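# Place the cheese cube in the tray gently

## Task

Get the cheese cube into the tray, handling it softly enough that it is not crushed or deformed.

## Robot and tools

ROBOT. Two six-joint arms, left_arm and right_arm, each ending in a two-finger gripper. Joint order for each arm, base to hand: waist (joint1), shoulder (joint2), elbow (joint3), wrist pitch (joint4), wrist yaw (joint5), wrist roll (joint6). Stated ranges in rad: waist -2.880 to 2.880, shoulder 0.000 to 3.142, elbow 0.000 to 3.019, wrist pitch -1.693 to 1.571, wrist yaw -1.571 to 1.571, wrist roll -2.094 to 2.094. The true end of each may differ by up to 0.084 rad either way.

FRAMES. Scene frame: origin at table height, halfway between the nominal arm bases, +z up, +x out over the table, left_arm on the +y side (not the image's left). Calibrated bases in the scene frame: left_arm at (-0.029, +0.233, +0.019) m, quat_wxyz (+1.000, 0, 0, +0.010); right_arm at (+0.018, -0.356, +0.048) m, quat_wxyz (+1.000, 0, 0, -0.017). Each arm reports its hand pose (end_effector_position in metres, end_effector_quat_wxyz) and its wrist camera pose in its own base frame; head cameras and the table use the scene frame. The reported hand point sits between the finger pads, about 1 cm short of the tips; fingers point along gripper +z and close along gripper y. Reported poses can be off by a few cm, more at long reach.

ROW FORMAT. Every motion argument is built from rows of 14 numbers, each in [-1, 1], covering both arms even when one stays still: left_arm waist, shoulder, elbow, wrist pitch, wrist yaw, wrist roll, opening, then the same seven for right_arm. The six joint numbers are offsets, scaled so 1.0 equals 2.811 rad (waist, shoulder), 2.53 (elbow), 2.575 (wrist pitch), 8.12 (wrist yaw), 9.528 (wrist roll). They are measured from the Joint targets shown at the start of the action or move, not from the previous row, so sending the same offset twice moves twice. Send 0 for a joint to keep it at its target. The opening number is absolute, not an offset: +1 fully open, -1 closed; values in between send the fingers to where grip_measured reads that value. To leave a gripper alone, resend its current command (0 is a real command, half open).

TOOLS.
execute_actions(actions, cameras): actions is a list of up to 15 rows per action, each row lasting one 1/30 s step; an action always lasts 15 steps, holding its last row. An empty list just returns state and images. An action that would push any joint more than 0.084 rad beyond its range (from the starting targets) is rejected for both arms; a malformed or failing first action rejects the whole call.
move(target, speed, blend, opening_speed, blocking, cameras): target is one 14-number row, or a list of up to 15 rows, all offsets counted from the same starting Joint targets. All joints travel together, so the hand follows a curve and does not avoid obstacles or the other arm. speed in rad/s for the joint with farthest to go, 0.01 to 12.57, default 0.5 (one value or one per target). blend in rad rounds corners in a list. opening_speed (0.2 or more, units of the -1..1 scale per second) closes fingers gradually; use it near 0.2 on the cheese. Finger changes in later rows happen only after everything comes to rest there. Total path time is capped at 10 s. blocking=false returns after about 0.5 s while it keeps running.
wait(seconds 0 to 10): lets time pass holding commands.
stop(): brakes a running move.
zoom_image(camera, region [x0,y0,x1,y1] pixels, at most 504x504): closer look at cam_head_left, cam_head_right, cam_left_wrist or cam_right_wrist (all 672x504), from the latest images.
read_manual(section): licence texts only.
finished_scene(scene=1): ends for good; the cube must stay in the tray without the robot.

RESULTS. Joint positions and Joint velocities list each arm's six joints (rad, rad/s) plus the pad gap (m; 0.094 open). Joint targets are what the next offsets count from. "within noise" means the arm is still. A "move:" line says done, off_target, moving, held or fault, and limits=held if steps were withheld; done/off_target say nothing about contact. "joint sent to its limit" means a joint was clipped at its end; its absence proves nothing. "joint command not followed" means the clearance check changed targets. grip_measured is the finger opening on the command scale (may read up to ~2.7 mm wide when empty); grip_effort_nm is gripper motor effort (negative closing), not pad force. Joint torques include gravity, have offsets and noise; torques 3 and 4 wrap at ±28 N m. MOTOR HOT warns of overheating; at 100 °C that arm goes limp for 30-60 s or more (OVER-TEMPERATURE FAULT).

LIMITS ON MOTION. Joint targets cannot lead measured angles by more than 0.716 rad (waist, shoulder), 0.645 (elbow), 0.69 (wrist pitch), 1.84 (wrist yaw), 3.24 (wrist roll), and an arm's targets are scaled back if the hand would jump over 110 mm. Large moves take several actions; tiny ones may not start. Time keeps running while you think.

AVOID. Grippers squeeze at 50-64 N per pad once closed about 0.05 below first contact (more margin for soft items), so for the cheese command only slightly below the touch reading and close slowly. Release by commanding well above grip_measured. Do not drop things, release moving objects, slam, hit hard, or push hard; do not let anything leave the table. Never let the arms collide or one gripper close on the other's fingers. If an arm is pressing on something, command its targets back past its measured positions. Avoid long stretched holds that heat motors. Objects may get brief random nudges.

Each tool is called after "Emit:" by a JSON object that holds its "method" and its "body".

## Session

Emit:
{"method": "execute_actions", "body": {"actions": []}}

Scene clock: 0.00 s.
left_arm: end_effector_position=(+0.4545, +0.0730, +0.3522) grip_measured=+1.000 grip_effort_nm=n/a end_effector_quat_wxyz=(+0.146, -0.335, +0.909, +0.201) | right_arm: end_effector_position=(+0.7970, +0.4650, +0.2422) grip_measured=+1.000 grip_effort_nm=n/a end_effector_quat_wxyz=(+0.557, -0.393, +0.654, +0.329)
Joint positions: left_arm=[-0.014 1.452 1.614 -1.591 -0.483 -0.685 0.094] | right_arm=[0.416 2.343 2.162 -0.027 -0.649 -0.135 0.094]
Joint velocities: within noise
Joint torques (N m): no reading
Heat: left arm: hottest waist 26 °C; right arm: hottest shoulder 28 °C.
Joint targets: left_arm=[-0.014 1.456 1.637 -1.590 -0.483 -0.685] | right_arm=[0.416 2.355 2.188 -0.024 -0.649 -0.135]
Tool commands: left_gripper/opening=+1.0 right_gripper/opening=+1.0

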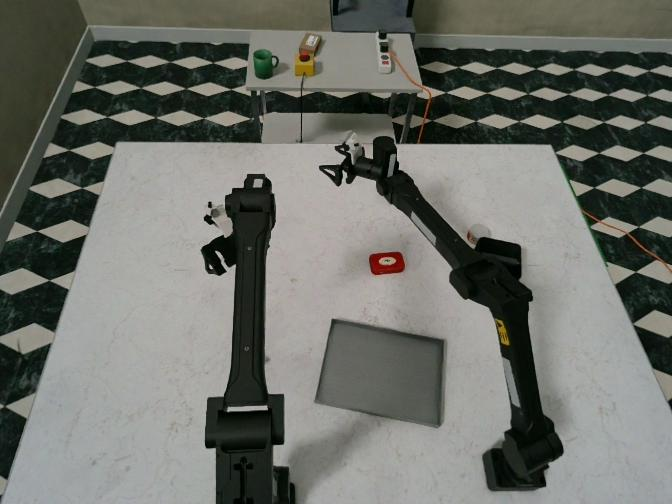

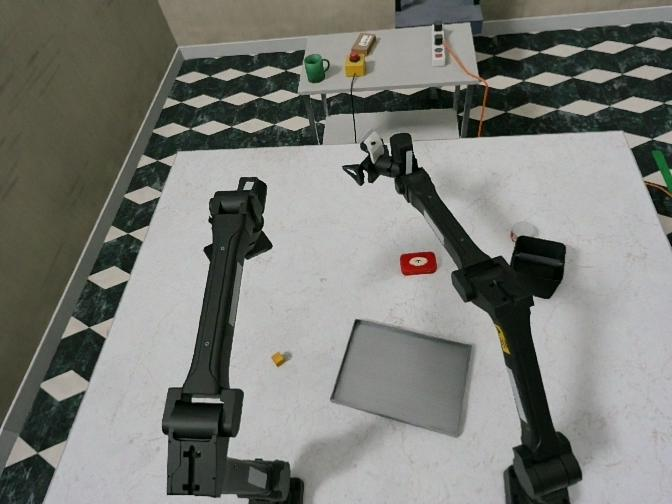

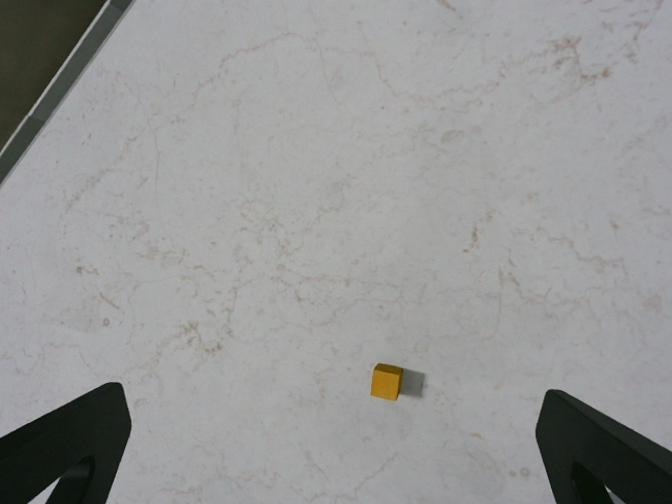

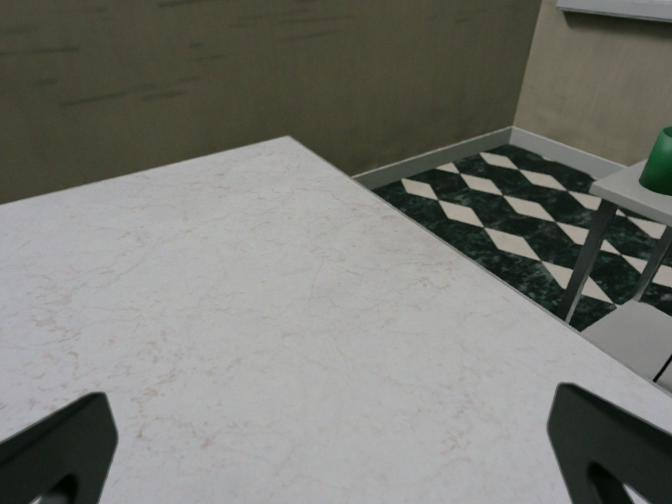

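Emit:
{"method": "move", "body": {"target": [0.0406,-0.0335,-0.2904,0.1859,0.0595,0.0719,1,0,0,0,0,0,0,1], "speed": 0.8}}

Scene clock: 41.17 s.
left_arm: end_effector_position=(+0.3435, +0.0310, +0.0929) grip_measured=+1.000 grip_effort_nm=0.046 end_effector_quat_wxyz=(-0.015, -0.050, +0.999, +0.000) | right_arm: end_effector_position=(+0.7970, +0.4650, +0.2422) grip_measured=+1.000 grip_effort_nm=-0.032 end_effector_quat_wxyz=(+0.557, -0.393, +0.654, +0.329)
Joint positions: left_arm=[0.091 1.372 0.891 -1.12 -0.001 -0.01 0.094] | right_arm=[0.416 2.343 2.162 -0.027 -0.649 -0.135 0.094]
Joint velocities: within noise
Joint torques (N m): left_arm=[2.26 -9.05 9.48 0.88 -0.03 0.11] | right_arm=[1.55 -23.18 12.41 2.04 -0.05 -0.14]
Heat: left arm: hottest elbow 27 °C; right arm: hottest shoulder 36 °C.
Joint targets: left_arm=[0.100 1.362 0.902 -1.112 0.000 0.000] | right_arm=[0.416 2.355 2.188 -0.024 -0.649 -0.135]
move: done

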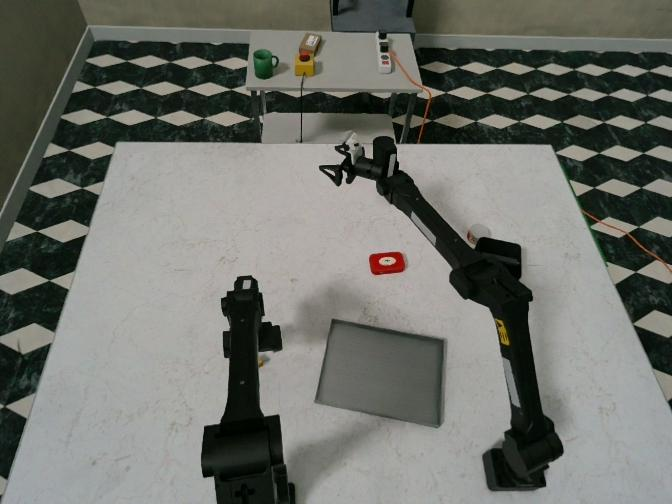

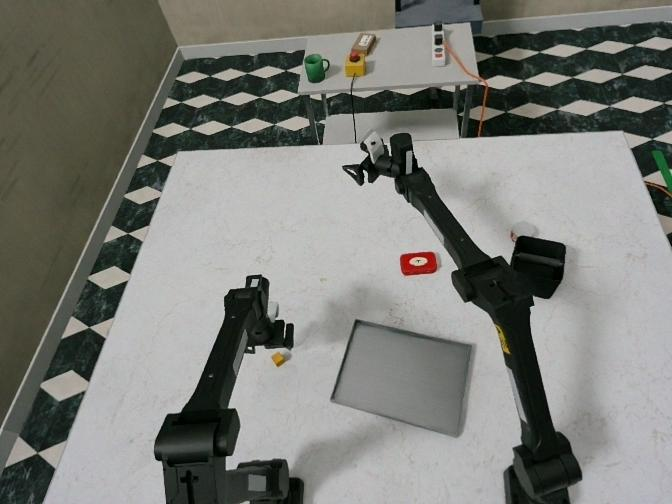

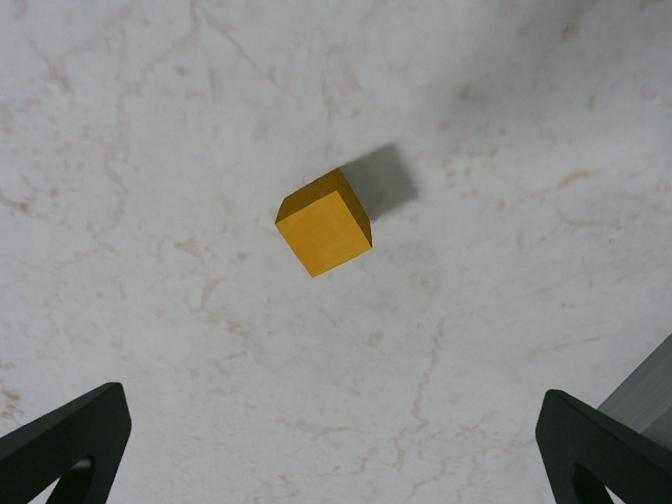

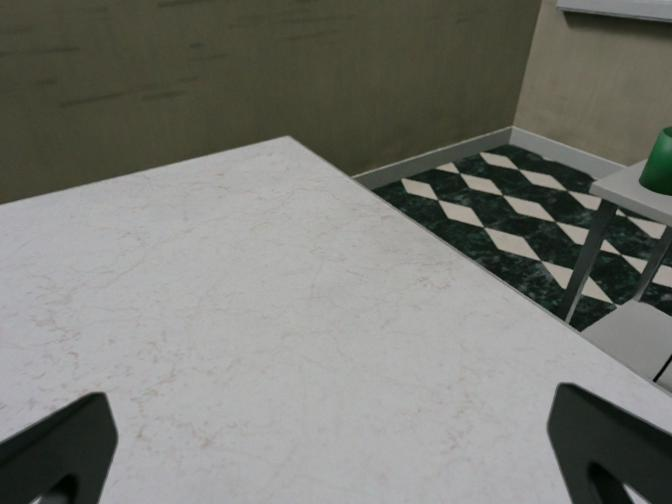

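Emit:
{"method": "move", "body": {"target": [0.0053,0.0420,-0.0244,0.0703,0,-0.0535,0.2,0,0,0,0,0,0,1], "speed": 0.4, "cameras": ["cam_left_wrist","cam_head_right"]}}

Scene clock: 78.33 s.
left_arm: end_effector_position=(+0.3590, +0.0374, +0.0445) grip_measured=+0.201 grip_effort_nm=-0.022 end_effector_quat_wxyz=(+0.003, -0.297, +0.955, +0.000) | right_arm: end_effector_position=(+0.7970, +0.4650, +0.2422) grip_measured=+1.000 grip_effort_nm=-0.027 end_effector_quat_wxyz=(+0.557, -0.393, +0.654, +0.329)
Joint positions: left_arm=[0.104 1.467 0.841 -0.939 -0.001 -0.499 0.056] | right_arm=[0.416 2.343 2.162 -0.027 -0.649 -0.135 0.094]
Joint velocities: within noise
Joint torques (N m): left_arm=[2.14 -8.41 7.86 0.9 -0.06 -0.15] | right_arm=[1.44 -23.12 12.44 2.02 -0.03 -0.14]
Heat: left arm: hottest elbow 28 °C; right arm: hottest shoulder 38 °C.
Joint targets: left_arm=[0.115 1.480 0.840 -0.930 0.000 -0.509] | right_arm=[0.416 2.355 2.188 -0.024 -0.649 -0.135]
move: done
Images, in order (width x height): cam_head_right 672x504, cam_left_wrist 672x504.

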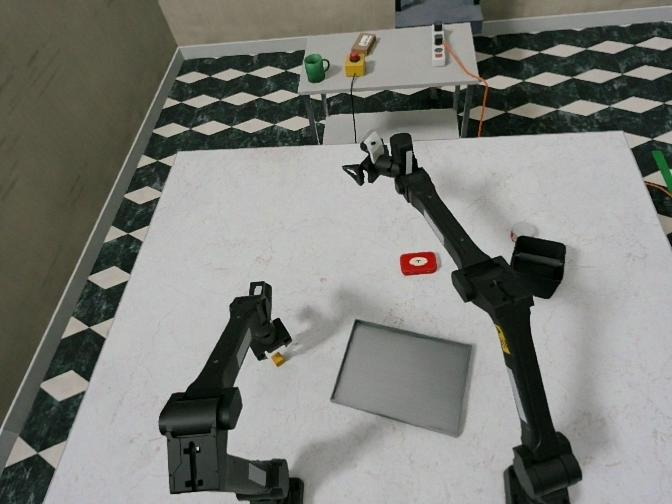

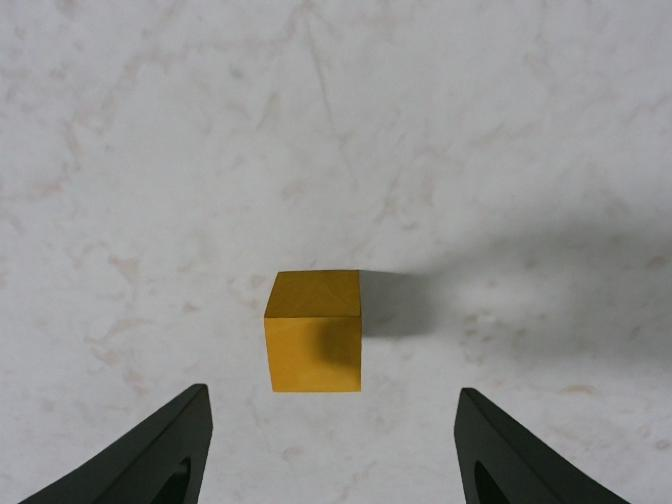

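Emit:
{"method": "move", "body": {"target": [[0.0021,-0.0096,-0.0116,0.0005,0,0.0006,0.2,0,0,0,0,0,0,1],[0.0021,0.0264,-0.0325,0.0604,0,0.0006,0.2,0,0,0,0,0,0,1]], "speed": 0.2, "cameras": ["cam_left_wrist","cam_head_right"]}}

Scene clock: 99.70 s.
left_arm: end_effector_position=(+0.3482, +0.0385, -0.0044) grip_measured=+0.201 grip_effort_nm=-0.022 end_effector_quat_wxyz=(+0.002, -0.301, +0.954, +0.000) | right_arm: end_effector_position=(+0.7970, +0.4650, +0.2422) grip_measured=+1.000 grip_effort_nm=-0.027 end_effector_quat_wxyz=(+0.557, -0.393, +0.654, +0.329)
Joint positions: left_arm=[0.111 1.542 0.759 -0.784 -0.001 -0.5 0.056] | right_arm=[0.416 2.343 2.162 -0.027 -0.649 -0.135 0.094]
Joint velocities: within noise
Joint torques (N m): left_arm=[2.08 -8.35 6.86 0.92 -0.06 -0.05] | right_arm=[1.44 -23.36 12.34 2.03 -0.06 -0.13]
Heat: left arm: hottest elbow 28 °C; right arm: hottest shoulder 39 °C.
Joint targets: left_arm=[0.121 1.554 0.758 -0.775 0.000 -0.503] | right_arm=[0.416 2.355 2.188 -0.024 -0.649 -0.135]
move: done
Images, in order (width x height): cam_head_right 672x504, cam_left_wrist 672x504.

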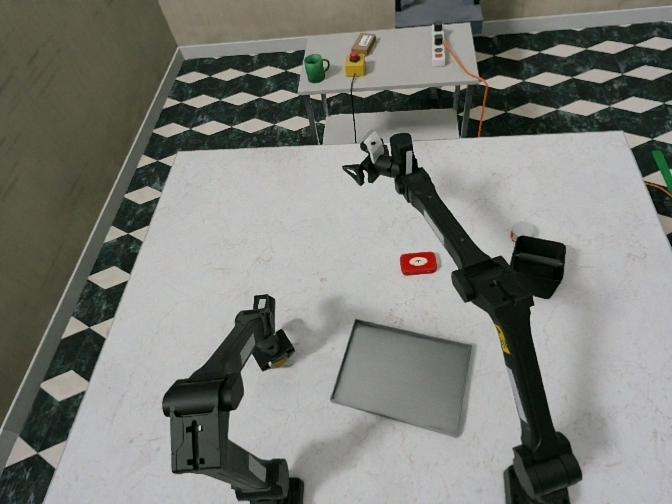

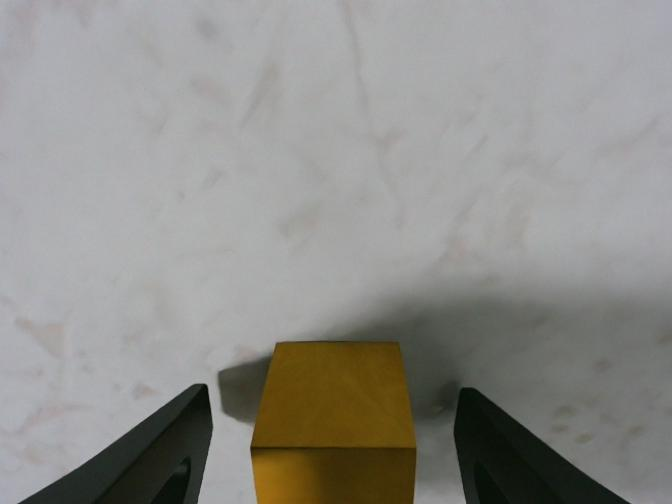

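Emit:
{"method": "move", "body": {"target": [0,0,0,0,0,0,-0.42,0,0,0,0,0,0,1], "opening_speed": 0.4, "cameras": ["cam_left_wrist"]}}

Emit:
{"method": "move", "body": {"target": [0,0,0,0,0,0,-0.47,0,0,0,0,0,0,1], "opening_speed": 0.2, "cameras": ["cam_left_wrist"]}}

Scene clock: 115.33 s.
left_arm: end_effector_position=(+0.3482, +0.0384, -0.0044) grip_measured=-0.417 grip_effort_nm=-0.090 end_effector_quat_wxyz=(+0.002, -0.301, +0.954, +0.000) | right_arm: end_effector_position=(+0.7970, +0.4650, +0.2422) grip_measured=+1.000 grip_effort_nm=-0.032 end_effector_quat_wxyz=(+0.557, -0.393, +0.654, +0.329)
Joint positions: left_arm=[0.111 1.542 0.759 -0.784 -0.001 -0.5 0.027] | right_arm=[0.416 2.343 2.162 -0.027 -0.649 -0.135 0.094]
Joint velocities: within noise
Joint torques (N m): left_arm=[2.02 -8.41 6.76 0.87 -0.06 -0.07] | right_arm=[1.08 -23.18 12.4 2.02 -0.03 -0.12]
Heat: left arm: hottest elbow 28 °C; right arm: hottest shoulder 40 °C.
Joint targets: left_arm=[0.121 1.554 0.758 -0.775 0.000 -0.503] | right_arm=[0.416 2.355 2.188 -0.024 -0.649 -0.135]
move: done
Images, in order (width x height): cam_left_wrist 672x504.

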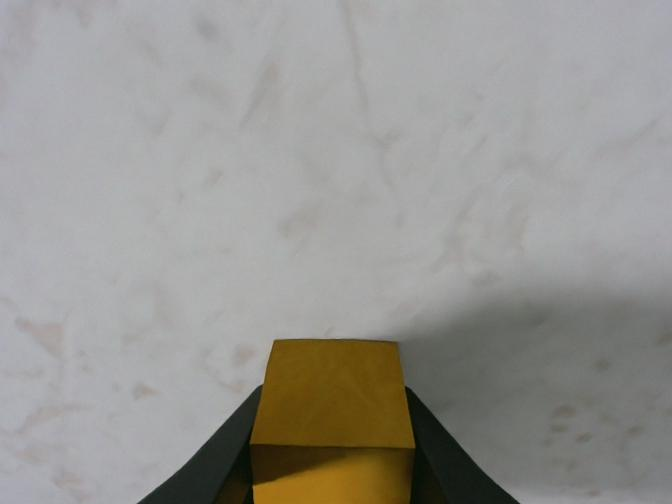

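Scene clock: 115.83 s.
left_arm: end_effector_position=(+0.3482, +0.0384, -0.0044) grip_measured=-0.463 grip_effort_nm=-0.325 end_effector_quat_wxyz=(+0.002, -0.301, +0.954, +0.000) | right_arm: end_effector_position=(+0.7970, +0.4650, +0.2422) grip_measured=+1.000 grip_effort_nm=-0.027 end_effector_quat_wxyz=(+0.557, -0.393, +0.654, +0.329)
Joint positions: left_arm=[0.111 1.542 0.759 -0.784 -0.001 -0.5 0.025] | right_arm=[0.416 2.343 2.162 -0.027 -0.649 -0.135 0.094]
Joint velocities: within noise
Joint torques (N m): left_arm=[2.26 -8.29 6.87 0.9 -0.05 -0.03] | right_arm=[1.26 -22.89 12.4 2 -0.01 -0.11]
Heat: left arm: hottest elbow 28 °C; right arm: hottest shoulder 40 °C.
Joint targets: left_arm=[0.121 1.554 0.758 -0.775 0.000 -0.503] | right_arm=[0.416 2.355 2.188 -0.024 -0.649 -0.135]
move: done
Images, in order (width x height): cam_left_wrist 672x504.

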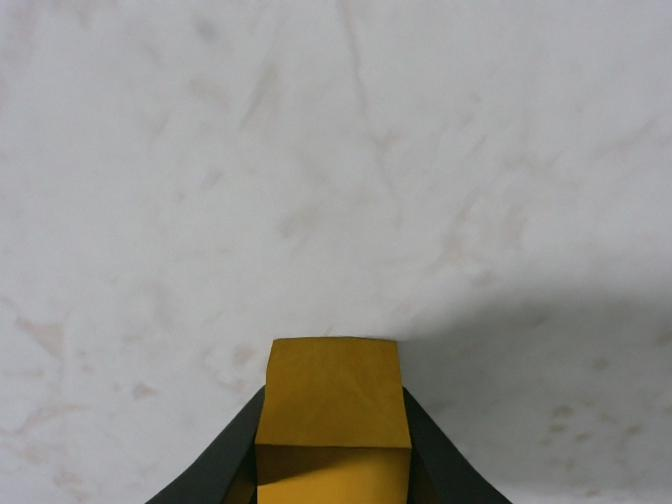

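Emit:
{"method": "move", "body": {"target": [0,-0.0684,0.0571,-0.1306,0,0,-0.47,0,0,0,0,0,0,1], "speed": 0.3, "cameras": ["cam_left_wrist"]}}

Scene clock: 132.43 s.
left_arm: end_effector_position=(+0.3366, +0.0371, +0.0868) grip_measured=-0.463 grip_effort_nm=-0.305 end_effector_quat_wxyz=(-0.016, -0.301, +0.954, +0.003) | right_arm: end_effector_position=(+0.7970, +0.4650, +0.2422) grip_measured=+1.000 grip_effort_nm=-0.027 end_effector_quat_wxyz=(+0.557, -0.393, +0.654, +0.329)
Joint positions: left_arm=[0.111 1.365 0.867 -1.104 -0.001 -0.5 0.025] | right_arm=[0.416 2.343 2.162 -0.027 -0.649 -0.135 0.094]
Joint velocities: within noise
Joint torques (N m): left_arm=[2.32 -8.12 11.66 0.27 -0.07 -0.06] | right_arm=[1.26 -23.12 12.4 2.06 -0.05 -0.13]
Heat: left arm: hottest elbow 28 °C; right arm: hottest shoulder 40 °C.
Joint targets: left_arm=[0.121 1.362 0.902 -1.111 0.001 -0.503] | right_arm=[0.416 2.355 2.188 -0.024 -0.649 -0.135]
move: off_target (left_arm); left_arm: the elbow is farthest, 0.036 rad from its target
Images, in order (width x height): cam_left_wrist 672x504.

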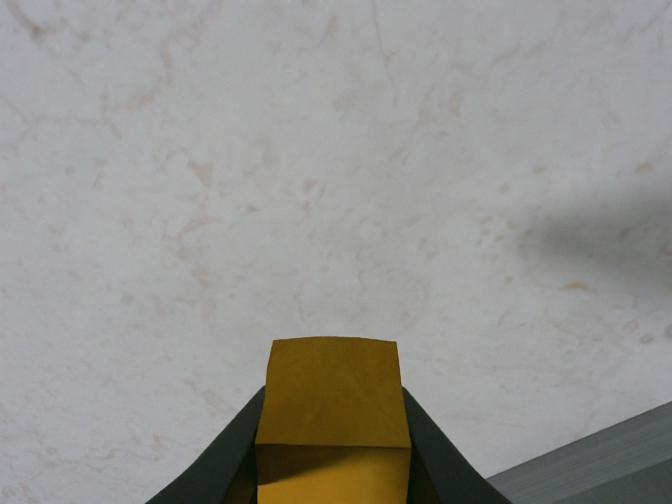

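Held. Swing over the tray.

Emit:
{"method": "move", "body": {"target": [-0.2921,-0.0283,0.1257,-0.1543,0,0,-0.47,0,0,0,0,0,0,1], "speed": 0.5, "cameras": ["cam_left_wrist","cam_head_left","cam_head_right"]}}

Scene clock: 144.83 s.
left_arm: end_effector_position=(+0.2679, -0.2277, +0.2262) grip_measured=-0.463 grip_effort_nm=-0.315 end_effector_quat_wxyz=(-0.016, +0.101, +0.995, +0.011) | right_arm: end_effector_position=(+0.7970, +0.4650, +0.2422) grip_measured=+1.000 grip_effort_nm=-0.027 end_effector_quat_wxyz=(+0.557, -0.393, +0.654, +0.329)
Joint positions: left_arm=[-0.703 1.288 1.18 -1.501 0.001 -0.5 0.025] | right_arm=[0.416 2.343 2.162 -0.027 -0.649 -0.135 0.094]
Joint velocities: within noise
Joint torques (N m): left_arm=[1.9 -8.41 13.18 0.31 -0.13 -0.07] | right_arm=[1.2 -23 12.44 1.84 -0.05 -0.15]
Heat: left arm: hottest elbow 29 °C; right arm: hottest shoulder 41 °C.
Joint targets: left_arm=[-0.700 1.282 1.221 -1.509 0.000 -0.503] | right_arm=[0.416 2.355 2.188 -0.024 -0.649 -0.135]
move: off_target (left_arm); left_arm: the elbow is farthest, 0.040 rad from its target
Images, in order (width x height): cam_head_left 672x504, cam_head_right 672x504, cam_left_wrist 672x504.

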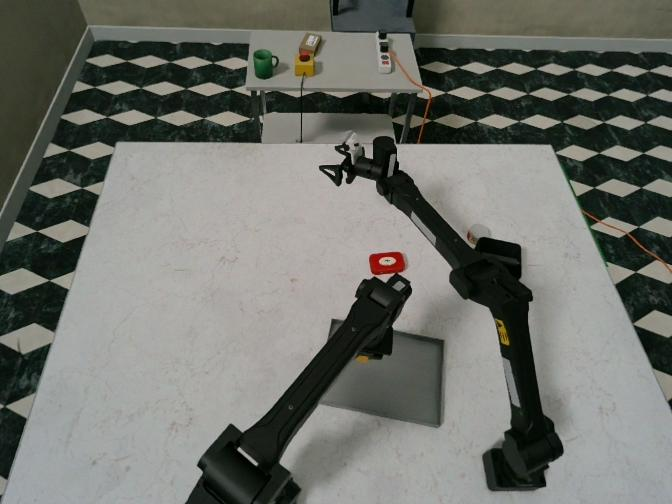

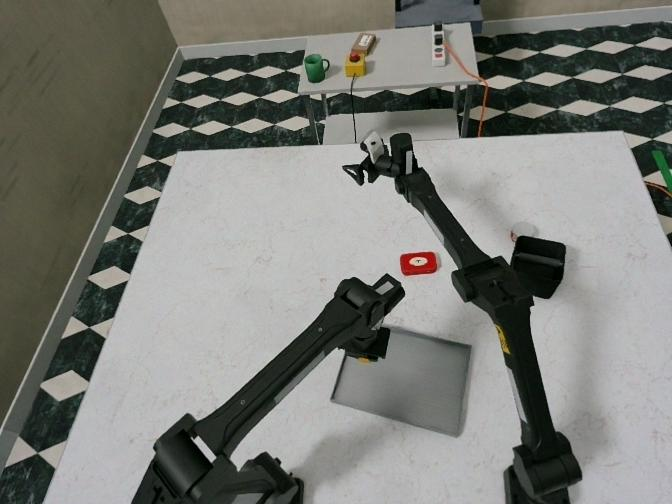

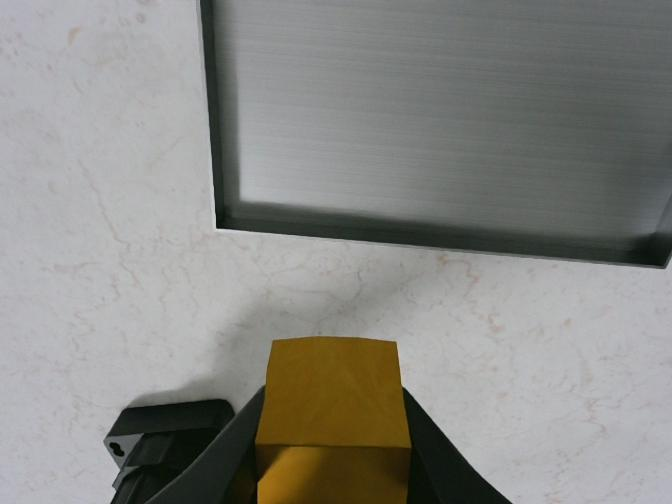

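Emit:
{"method": "move", "body": {"target": [-0.0125,0.1254,-0.0585,0.1941,0,0,-0.47,0,0,0,0,0,0,1], "speed": 0.4, "cameras": ["cam_left_wrist","cam_head_right"]}}

Scene clock: 174.63 s.
left_arm: end_effector_position=(+0.3239, -0.2877, +0.0547) grip_measured=-0.463 grip_effort_nm=-0.315 end_effector_quat_wxyz=(-0.004, +0.112, +0.994, +0.002) | right_arm: end_effector_position=(+0.7970, +0.4650, +0.2422) grip_measured=+1.000 grip_effort_nm=-0.032 end_effector_quat_wxyz=(+0.557, -0.393, +0.654, +0.329)
Joint positions: left_arm=[-0.725 1.631 1.068 -1.017 0.001 -0.5 0.025] | right_arm=[0.416 2.343 2.162 -0.027 -0.649 -0.135 0.094]
Joint velocities: within noise
Joint torques (N m): left_arm=[0.44 -11.69 8.53 0.81 -0.13 -0.06] | right_arm=[1.61 -23.06 12.38 1.85 -0.01 -0.12]
Heat: left arm: hottest elbow 32 °C; right arm: hottest shoulder 41 °C.
Joint targets: left_arm=[-0.735 1.635 1.073 -1.009 0.000 -0.503] | right_arm=[0.416 2.355 2.188 -0.024 -0.649 -0.135]
move: done
Images, in order (width x height): cam_head_right 672x504, cam_left_wrist 672x504.

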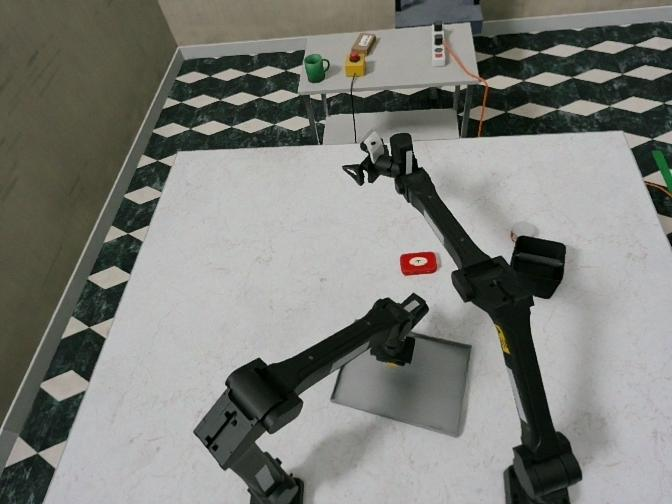

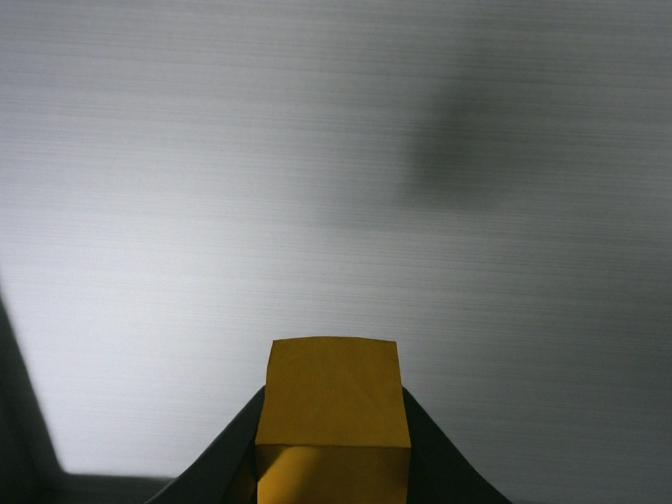

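Emit:
{"method": "move", "body": {"target": [0,0.0294,-0.0211,0.0529,0,0,-0.47,0,0,0,0,0,0,1], "speed": 0.12, "cameras": ["cam_left_wrist"]}}

Scene clock: 186.80 s.
left_arm: end_effector_position=(+0.3265, -0.2900, +0.0101) grip_measured=-0.463 grip_effort_nm=-0.310 end_effector_quat_wxyz=(+0.003, +0.112, +0.994, -0.002) | right_arm: end_effector_position=(+0.7970, +0.4650, +0.2422) grip_measured=+1.000 grip_effort_nm=-0.027 end_effector_quat_wxyz=(+0.557, -0.393, +0.654, +0.329)
Joint positions: left_arm=[-0.725 1.702 1.019 -0.881 0.001 -0.5 0.025] | right_arm=[0.416 2.343 2.162 -0.027 -0.649 -0.135 0.094]
Joint velocities: within noise
Joint torques (N m): left_arm=[0.32 -11.05 7.39 0.92 -0.13 -0.08] | right_arm=[1.55 -22.77 12.4 2.02 -0.05 -0.12]
Heat: left arm: hottest elbow 31 °C; right arm: hottest shoulder 41 °C.
Joint targets: left_arm=[-0.735 1.717 1.019 -0.872 0.000 -0.503] | right_arm=[0.416 2.355 2.188 -0.024 -0.649 -0.135]
move: done
Images, in order (width x height): cam_left_wrist 672x504.

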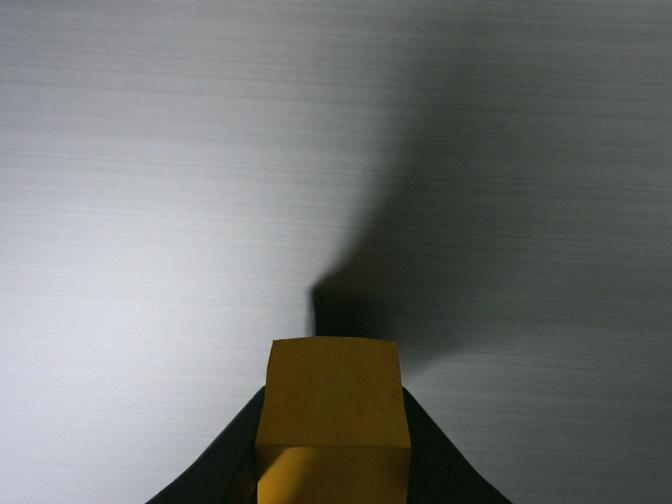

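Emit:
{"method": "move", "body": {"target": [0,0.0046,-0.0033,0.0083,0,0,-0.47,0,0,0,0,0,0,1], "speed": 0.1, "cameras": ["cam_left_wrist"]}}

Scene clock: 194.63 s.
left_arm: end_effector_position=(+0.3266, -0.2901, +0.0031) grip_measured=-0.463 grip_effort_nm=-0.315 end_effector_quat_wxyz=(+0.004, +0.112, +0.994, -0.003) | right_arm: end_effector_position=(+0.7970, +0.4650, +0.2422) grip_measured=+1.000 grip_effort_nm=-0.032 end_effector_quat_wxyz=(+0.557, -0.393, +0.654, +0.329)
Joint positions: left_arm=[-0.725 1.714 1.012 -0.86 0.001 -0.5 0.025] | right_arm=[0.416 2.343 2.162 -0.027 -0.649 -0.135 0.094]
Joint velocities: within noise
Joint torques (N m): left_arm=[0.38 -10.93 7.3 0.92 -0.11 -0.05] | right_arm=[1.26 -23.41 12.38 2.09 -0.03 -0.13]
Heat: left arm: hottest elbow 30 °C; right arm: hottest shoulder 41 °C.
Joint targets: left_arm=[-0.735 1.731 1.011 -0.851 0.000 -0.503] | right_arm=[0.416 2.355 2.188 -0.024 -0.649 -0.135]
move: done
Images, in order (width x height): cam_left_wrist 672x504.

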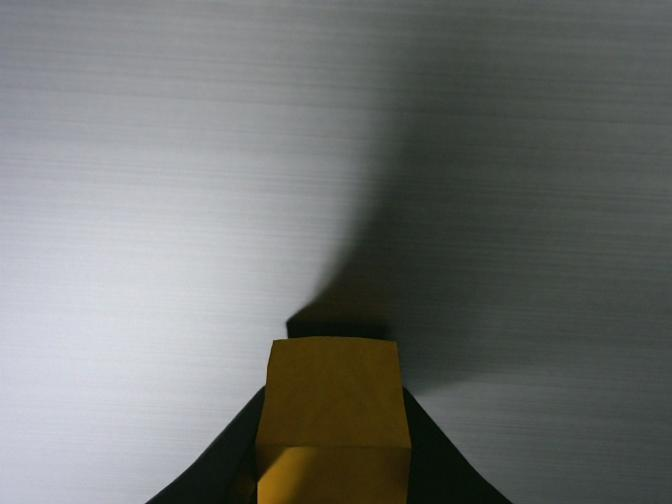

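Emit:
{"method": "move", "body": {"target": [0,0.0021,-0.0015,0.0038,0,0,-0.47,0,0,0,0,0,0,1], "speed": 0.1, "cameras": ["cam_left_wrist"]}}

Scene clock: 201.97 s.
left_arm: end_effector_position=(+0.3268, -0.2902, +0.0005) grip_measured=-0.463 grip_effort_nm=-0.315 end_effector_quat_wxyz=(+0.005, +0.112, +0.994, -0.004) | right_arm: end_effector_position=(+0.7970, +0.4650, +0.2422) grip_measured=+1.000 grip_effort_nm=-0.027 end_effector_quat_wxyz=(+0.557, -0.393, +0.654, +0.329)
Joint positions: left_arm=[-0.725 1.718 1.008 -0.85 0.001 -0.5 0.025] | right_arm=[0.416 2.343 2.162 -0.027 -0.649 -0.135 0.094]
Joint velocities: within noise
Joint torques (N m): left_arm=[0.44 -11.16 7.27 0.9 -0.13 -0.07] | right_arm=[1.38 -22.83 12.41 1.88 -0.06 -0.13]
Heat: left arm: hottest elbow 30 °C; right arm: hottest shoulder 41 °C.
Joint targets: left_arm=[-0.735 1.736 1.007 -0.841 0.000 -0.503] | right_arm=[0.416 2.355 2.188 -0.024 -0.649 -0.135]
move: done
Images, in order (width x height): cam_left_wrist 672x504.

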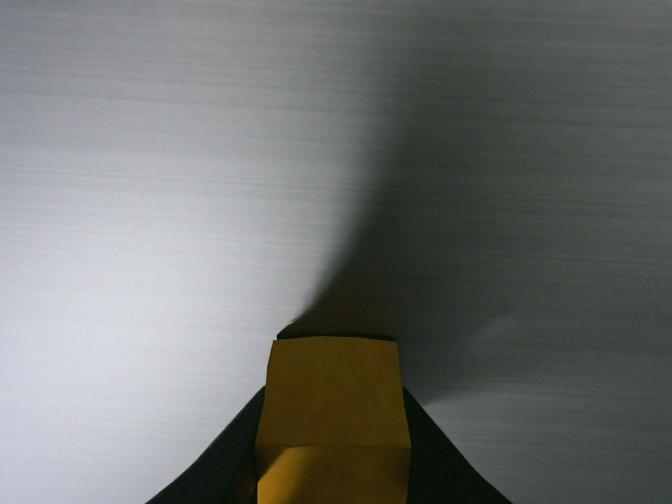

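Emit:
{"method": "move", "body": {"target": [0,0.0005,-0.0004,0.0009,0,0,-0.2,0,0,0,0,0,0,1], "opening_speed": 0.3, "cameras": ["cam_left_wrist"]}}

Emit:
{"method": "move", "body": {"target": [0,-0.037,0.0262,-0.0657,0,0,0.1,0,0,0,0,0,0,1], "speed": 0.25, "cameras": ["cam_left_wrist","cam_head_right"]}}

Scene clock: 213.60 s.
left_arm: end_effector_position=(+0.3272, -0.2906, +0.0005) grip_measured=-0.201 grip_effort_nm=0.129 end_effector_quat_wxyz=(+0.006, +0.112, +0.994, -0.004) | right_arm: end_effector_position=(+0.7970, +0.4650, +0.2422) grip_measured=+1.000 grip_effort_nm=-0.032 end_effector_quat_wxyz=(+0.557, -0.393, +0.654, +0.329)
Joint positions: left_arm=[-0.725 1.718 1.008 -0.847 0.001 -0.5 0.038] | right_arm=[0.416 2.343 2.162 -0.027 -0.649 -0.135 0.094]
Joint velocities: within noise
Joint torques (N m): left_arm=[0.79 -10.81 7.06 0.94 -0.11 -0.07] | right_arm=[1.44 -23.53 12.38 2.02 -0.04 -0.11]
Heat: left arm: hottest elbow 29 °C; right arm: hottest shoulder 42 °C.
Joint targets: left_arm=[-0.735 1.738 1.006 -0.839 0.000 -0.503] | right_arm=[0.416 2.355 2.188 -0.024 -0.649 -0.135]
move: done
Images, in order (width x height): cam_left_wrist 672x504.

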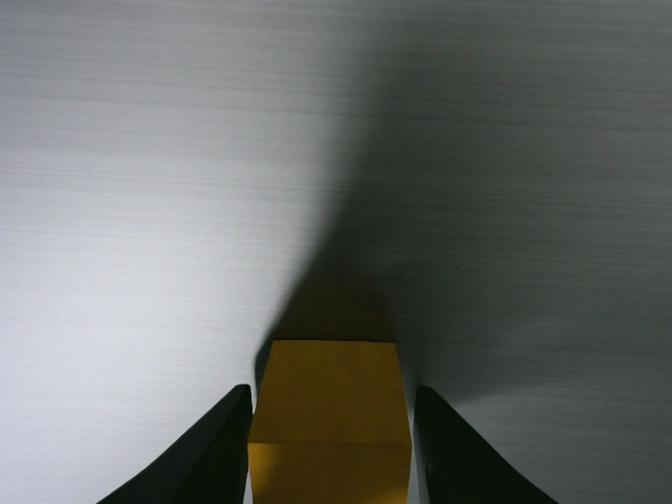

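Scene clock: 214.70 s.
left_arm: end_effector_position=(+0.3172, -0.2818, +0.0444) grip_measured=+0.099 grip_effort_nm=0.134 end_effector_quat_wxyz=(-0.010, +0.112, +0.994, +0.007) | right_arm: end_effector_position=(+0.7970, +0.4650, +0.2422) grip_measured=+1.000 grip_effort_nm=-0.027 end_effector_quat_wxyz=(+0.557, -0.393, +0.654, +0.329)
Joint positions: left_arm=[-0.725 1.635 1.041 -1.001 0.001 -0.5 0.052] | right_arm=[0.416 2.343 2.162 -0.027 -0.649 -0.135 0.094]
Joint velocities: within noise
Joint torques (N m): left_arm=[0.44 -11.58 10.76 0.32 -0.12 -0.07] | right_arm=[1.44 -23.12 12.37 1.99 -0.05 -0.12]
Heat: left arm: hottest elbow 29 °C; right arm: hottest shoulder 42 °C.
Joint targets: left_arm=[-0.735 1.634 1.072 -1.008 0.000 -0.503] | right_arm=[0.416 2.355 2.188 -0.024 -0.649 -0.135]
move: done
Images, in order (width x height): cam_head_right 672x504, cam_left_wrist 672x504.

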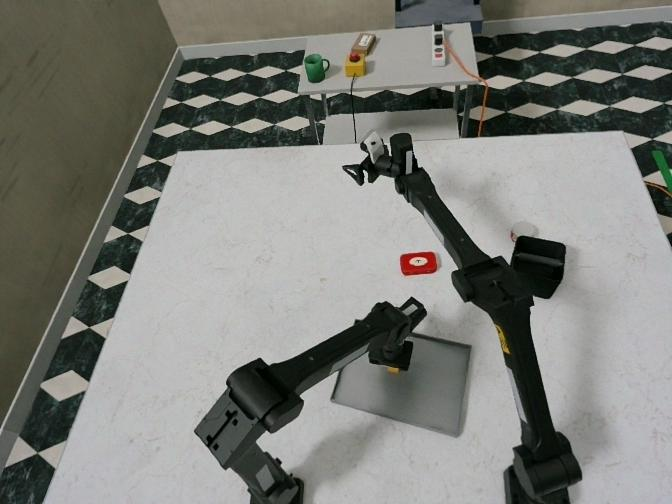

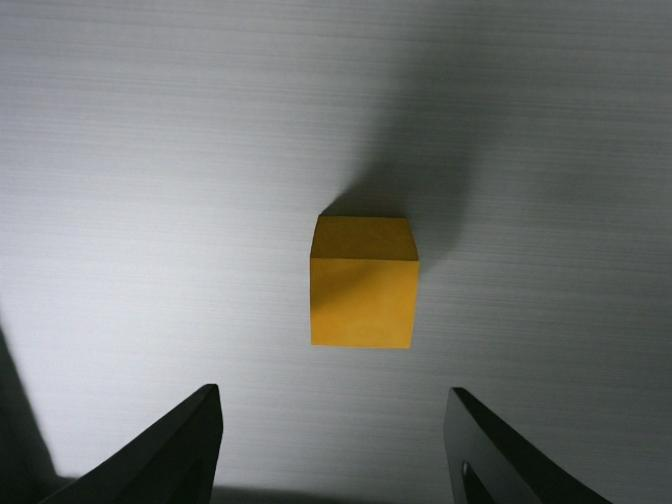

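The cube is in the tray, intact and clear of the gripper.

Emit:
{"method": "finished_scene", "body": {}}

The scene is finished: the task was done.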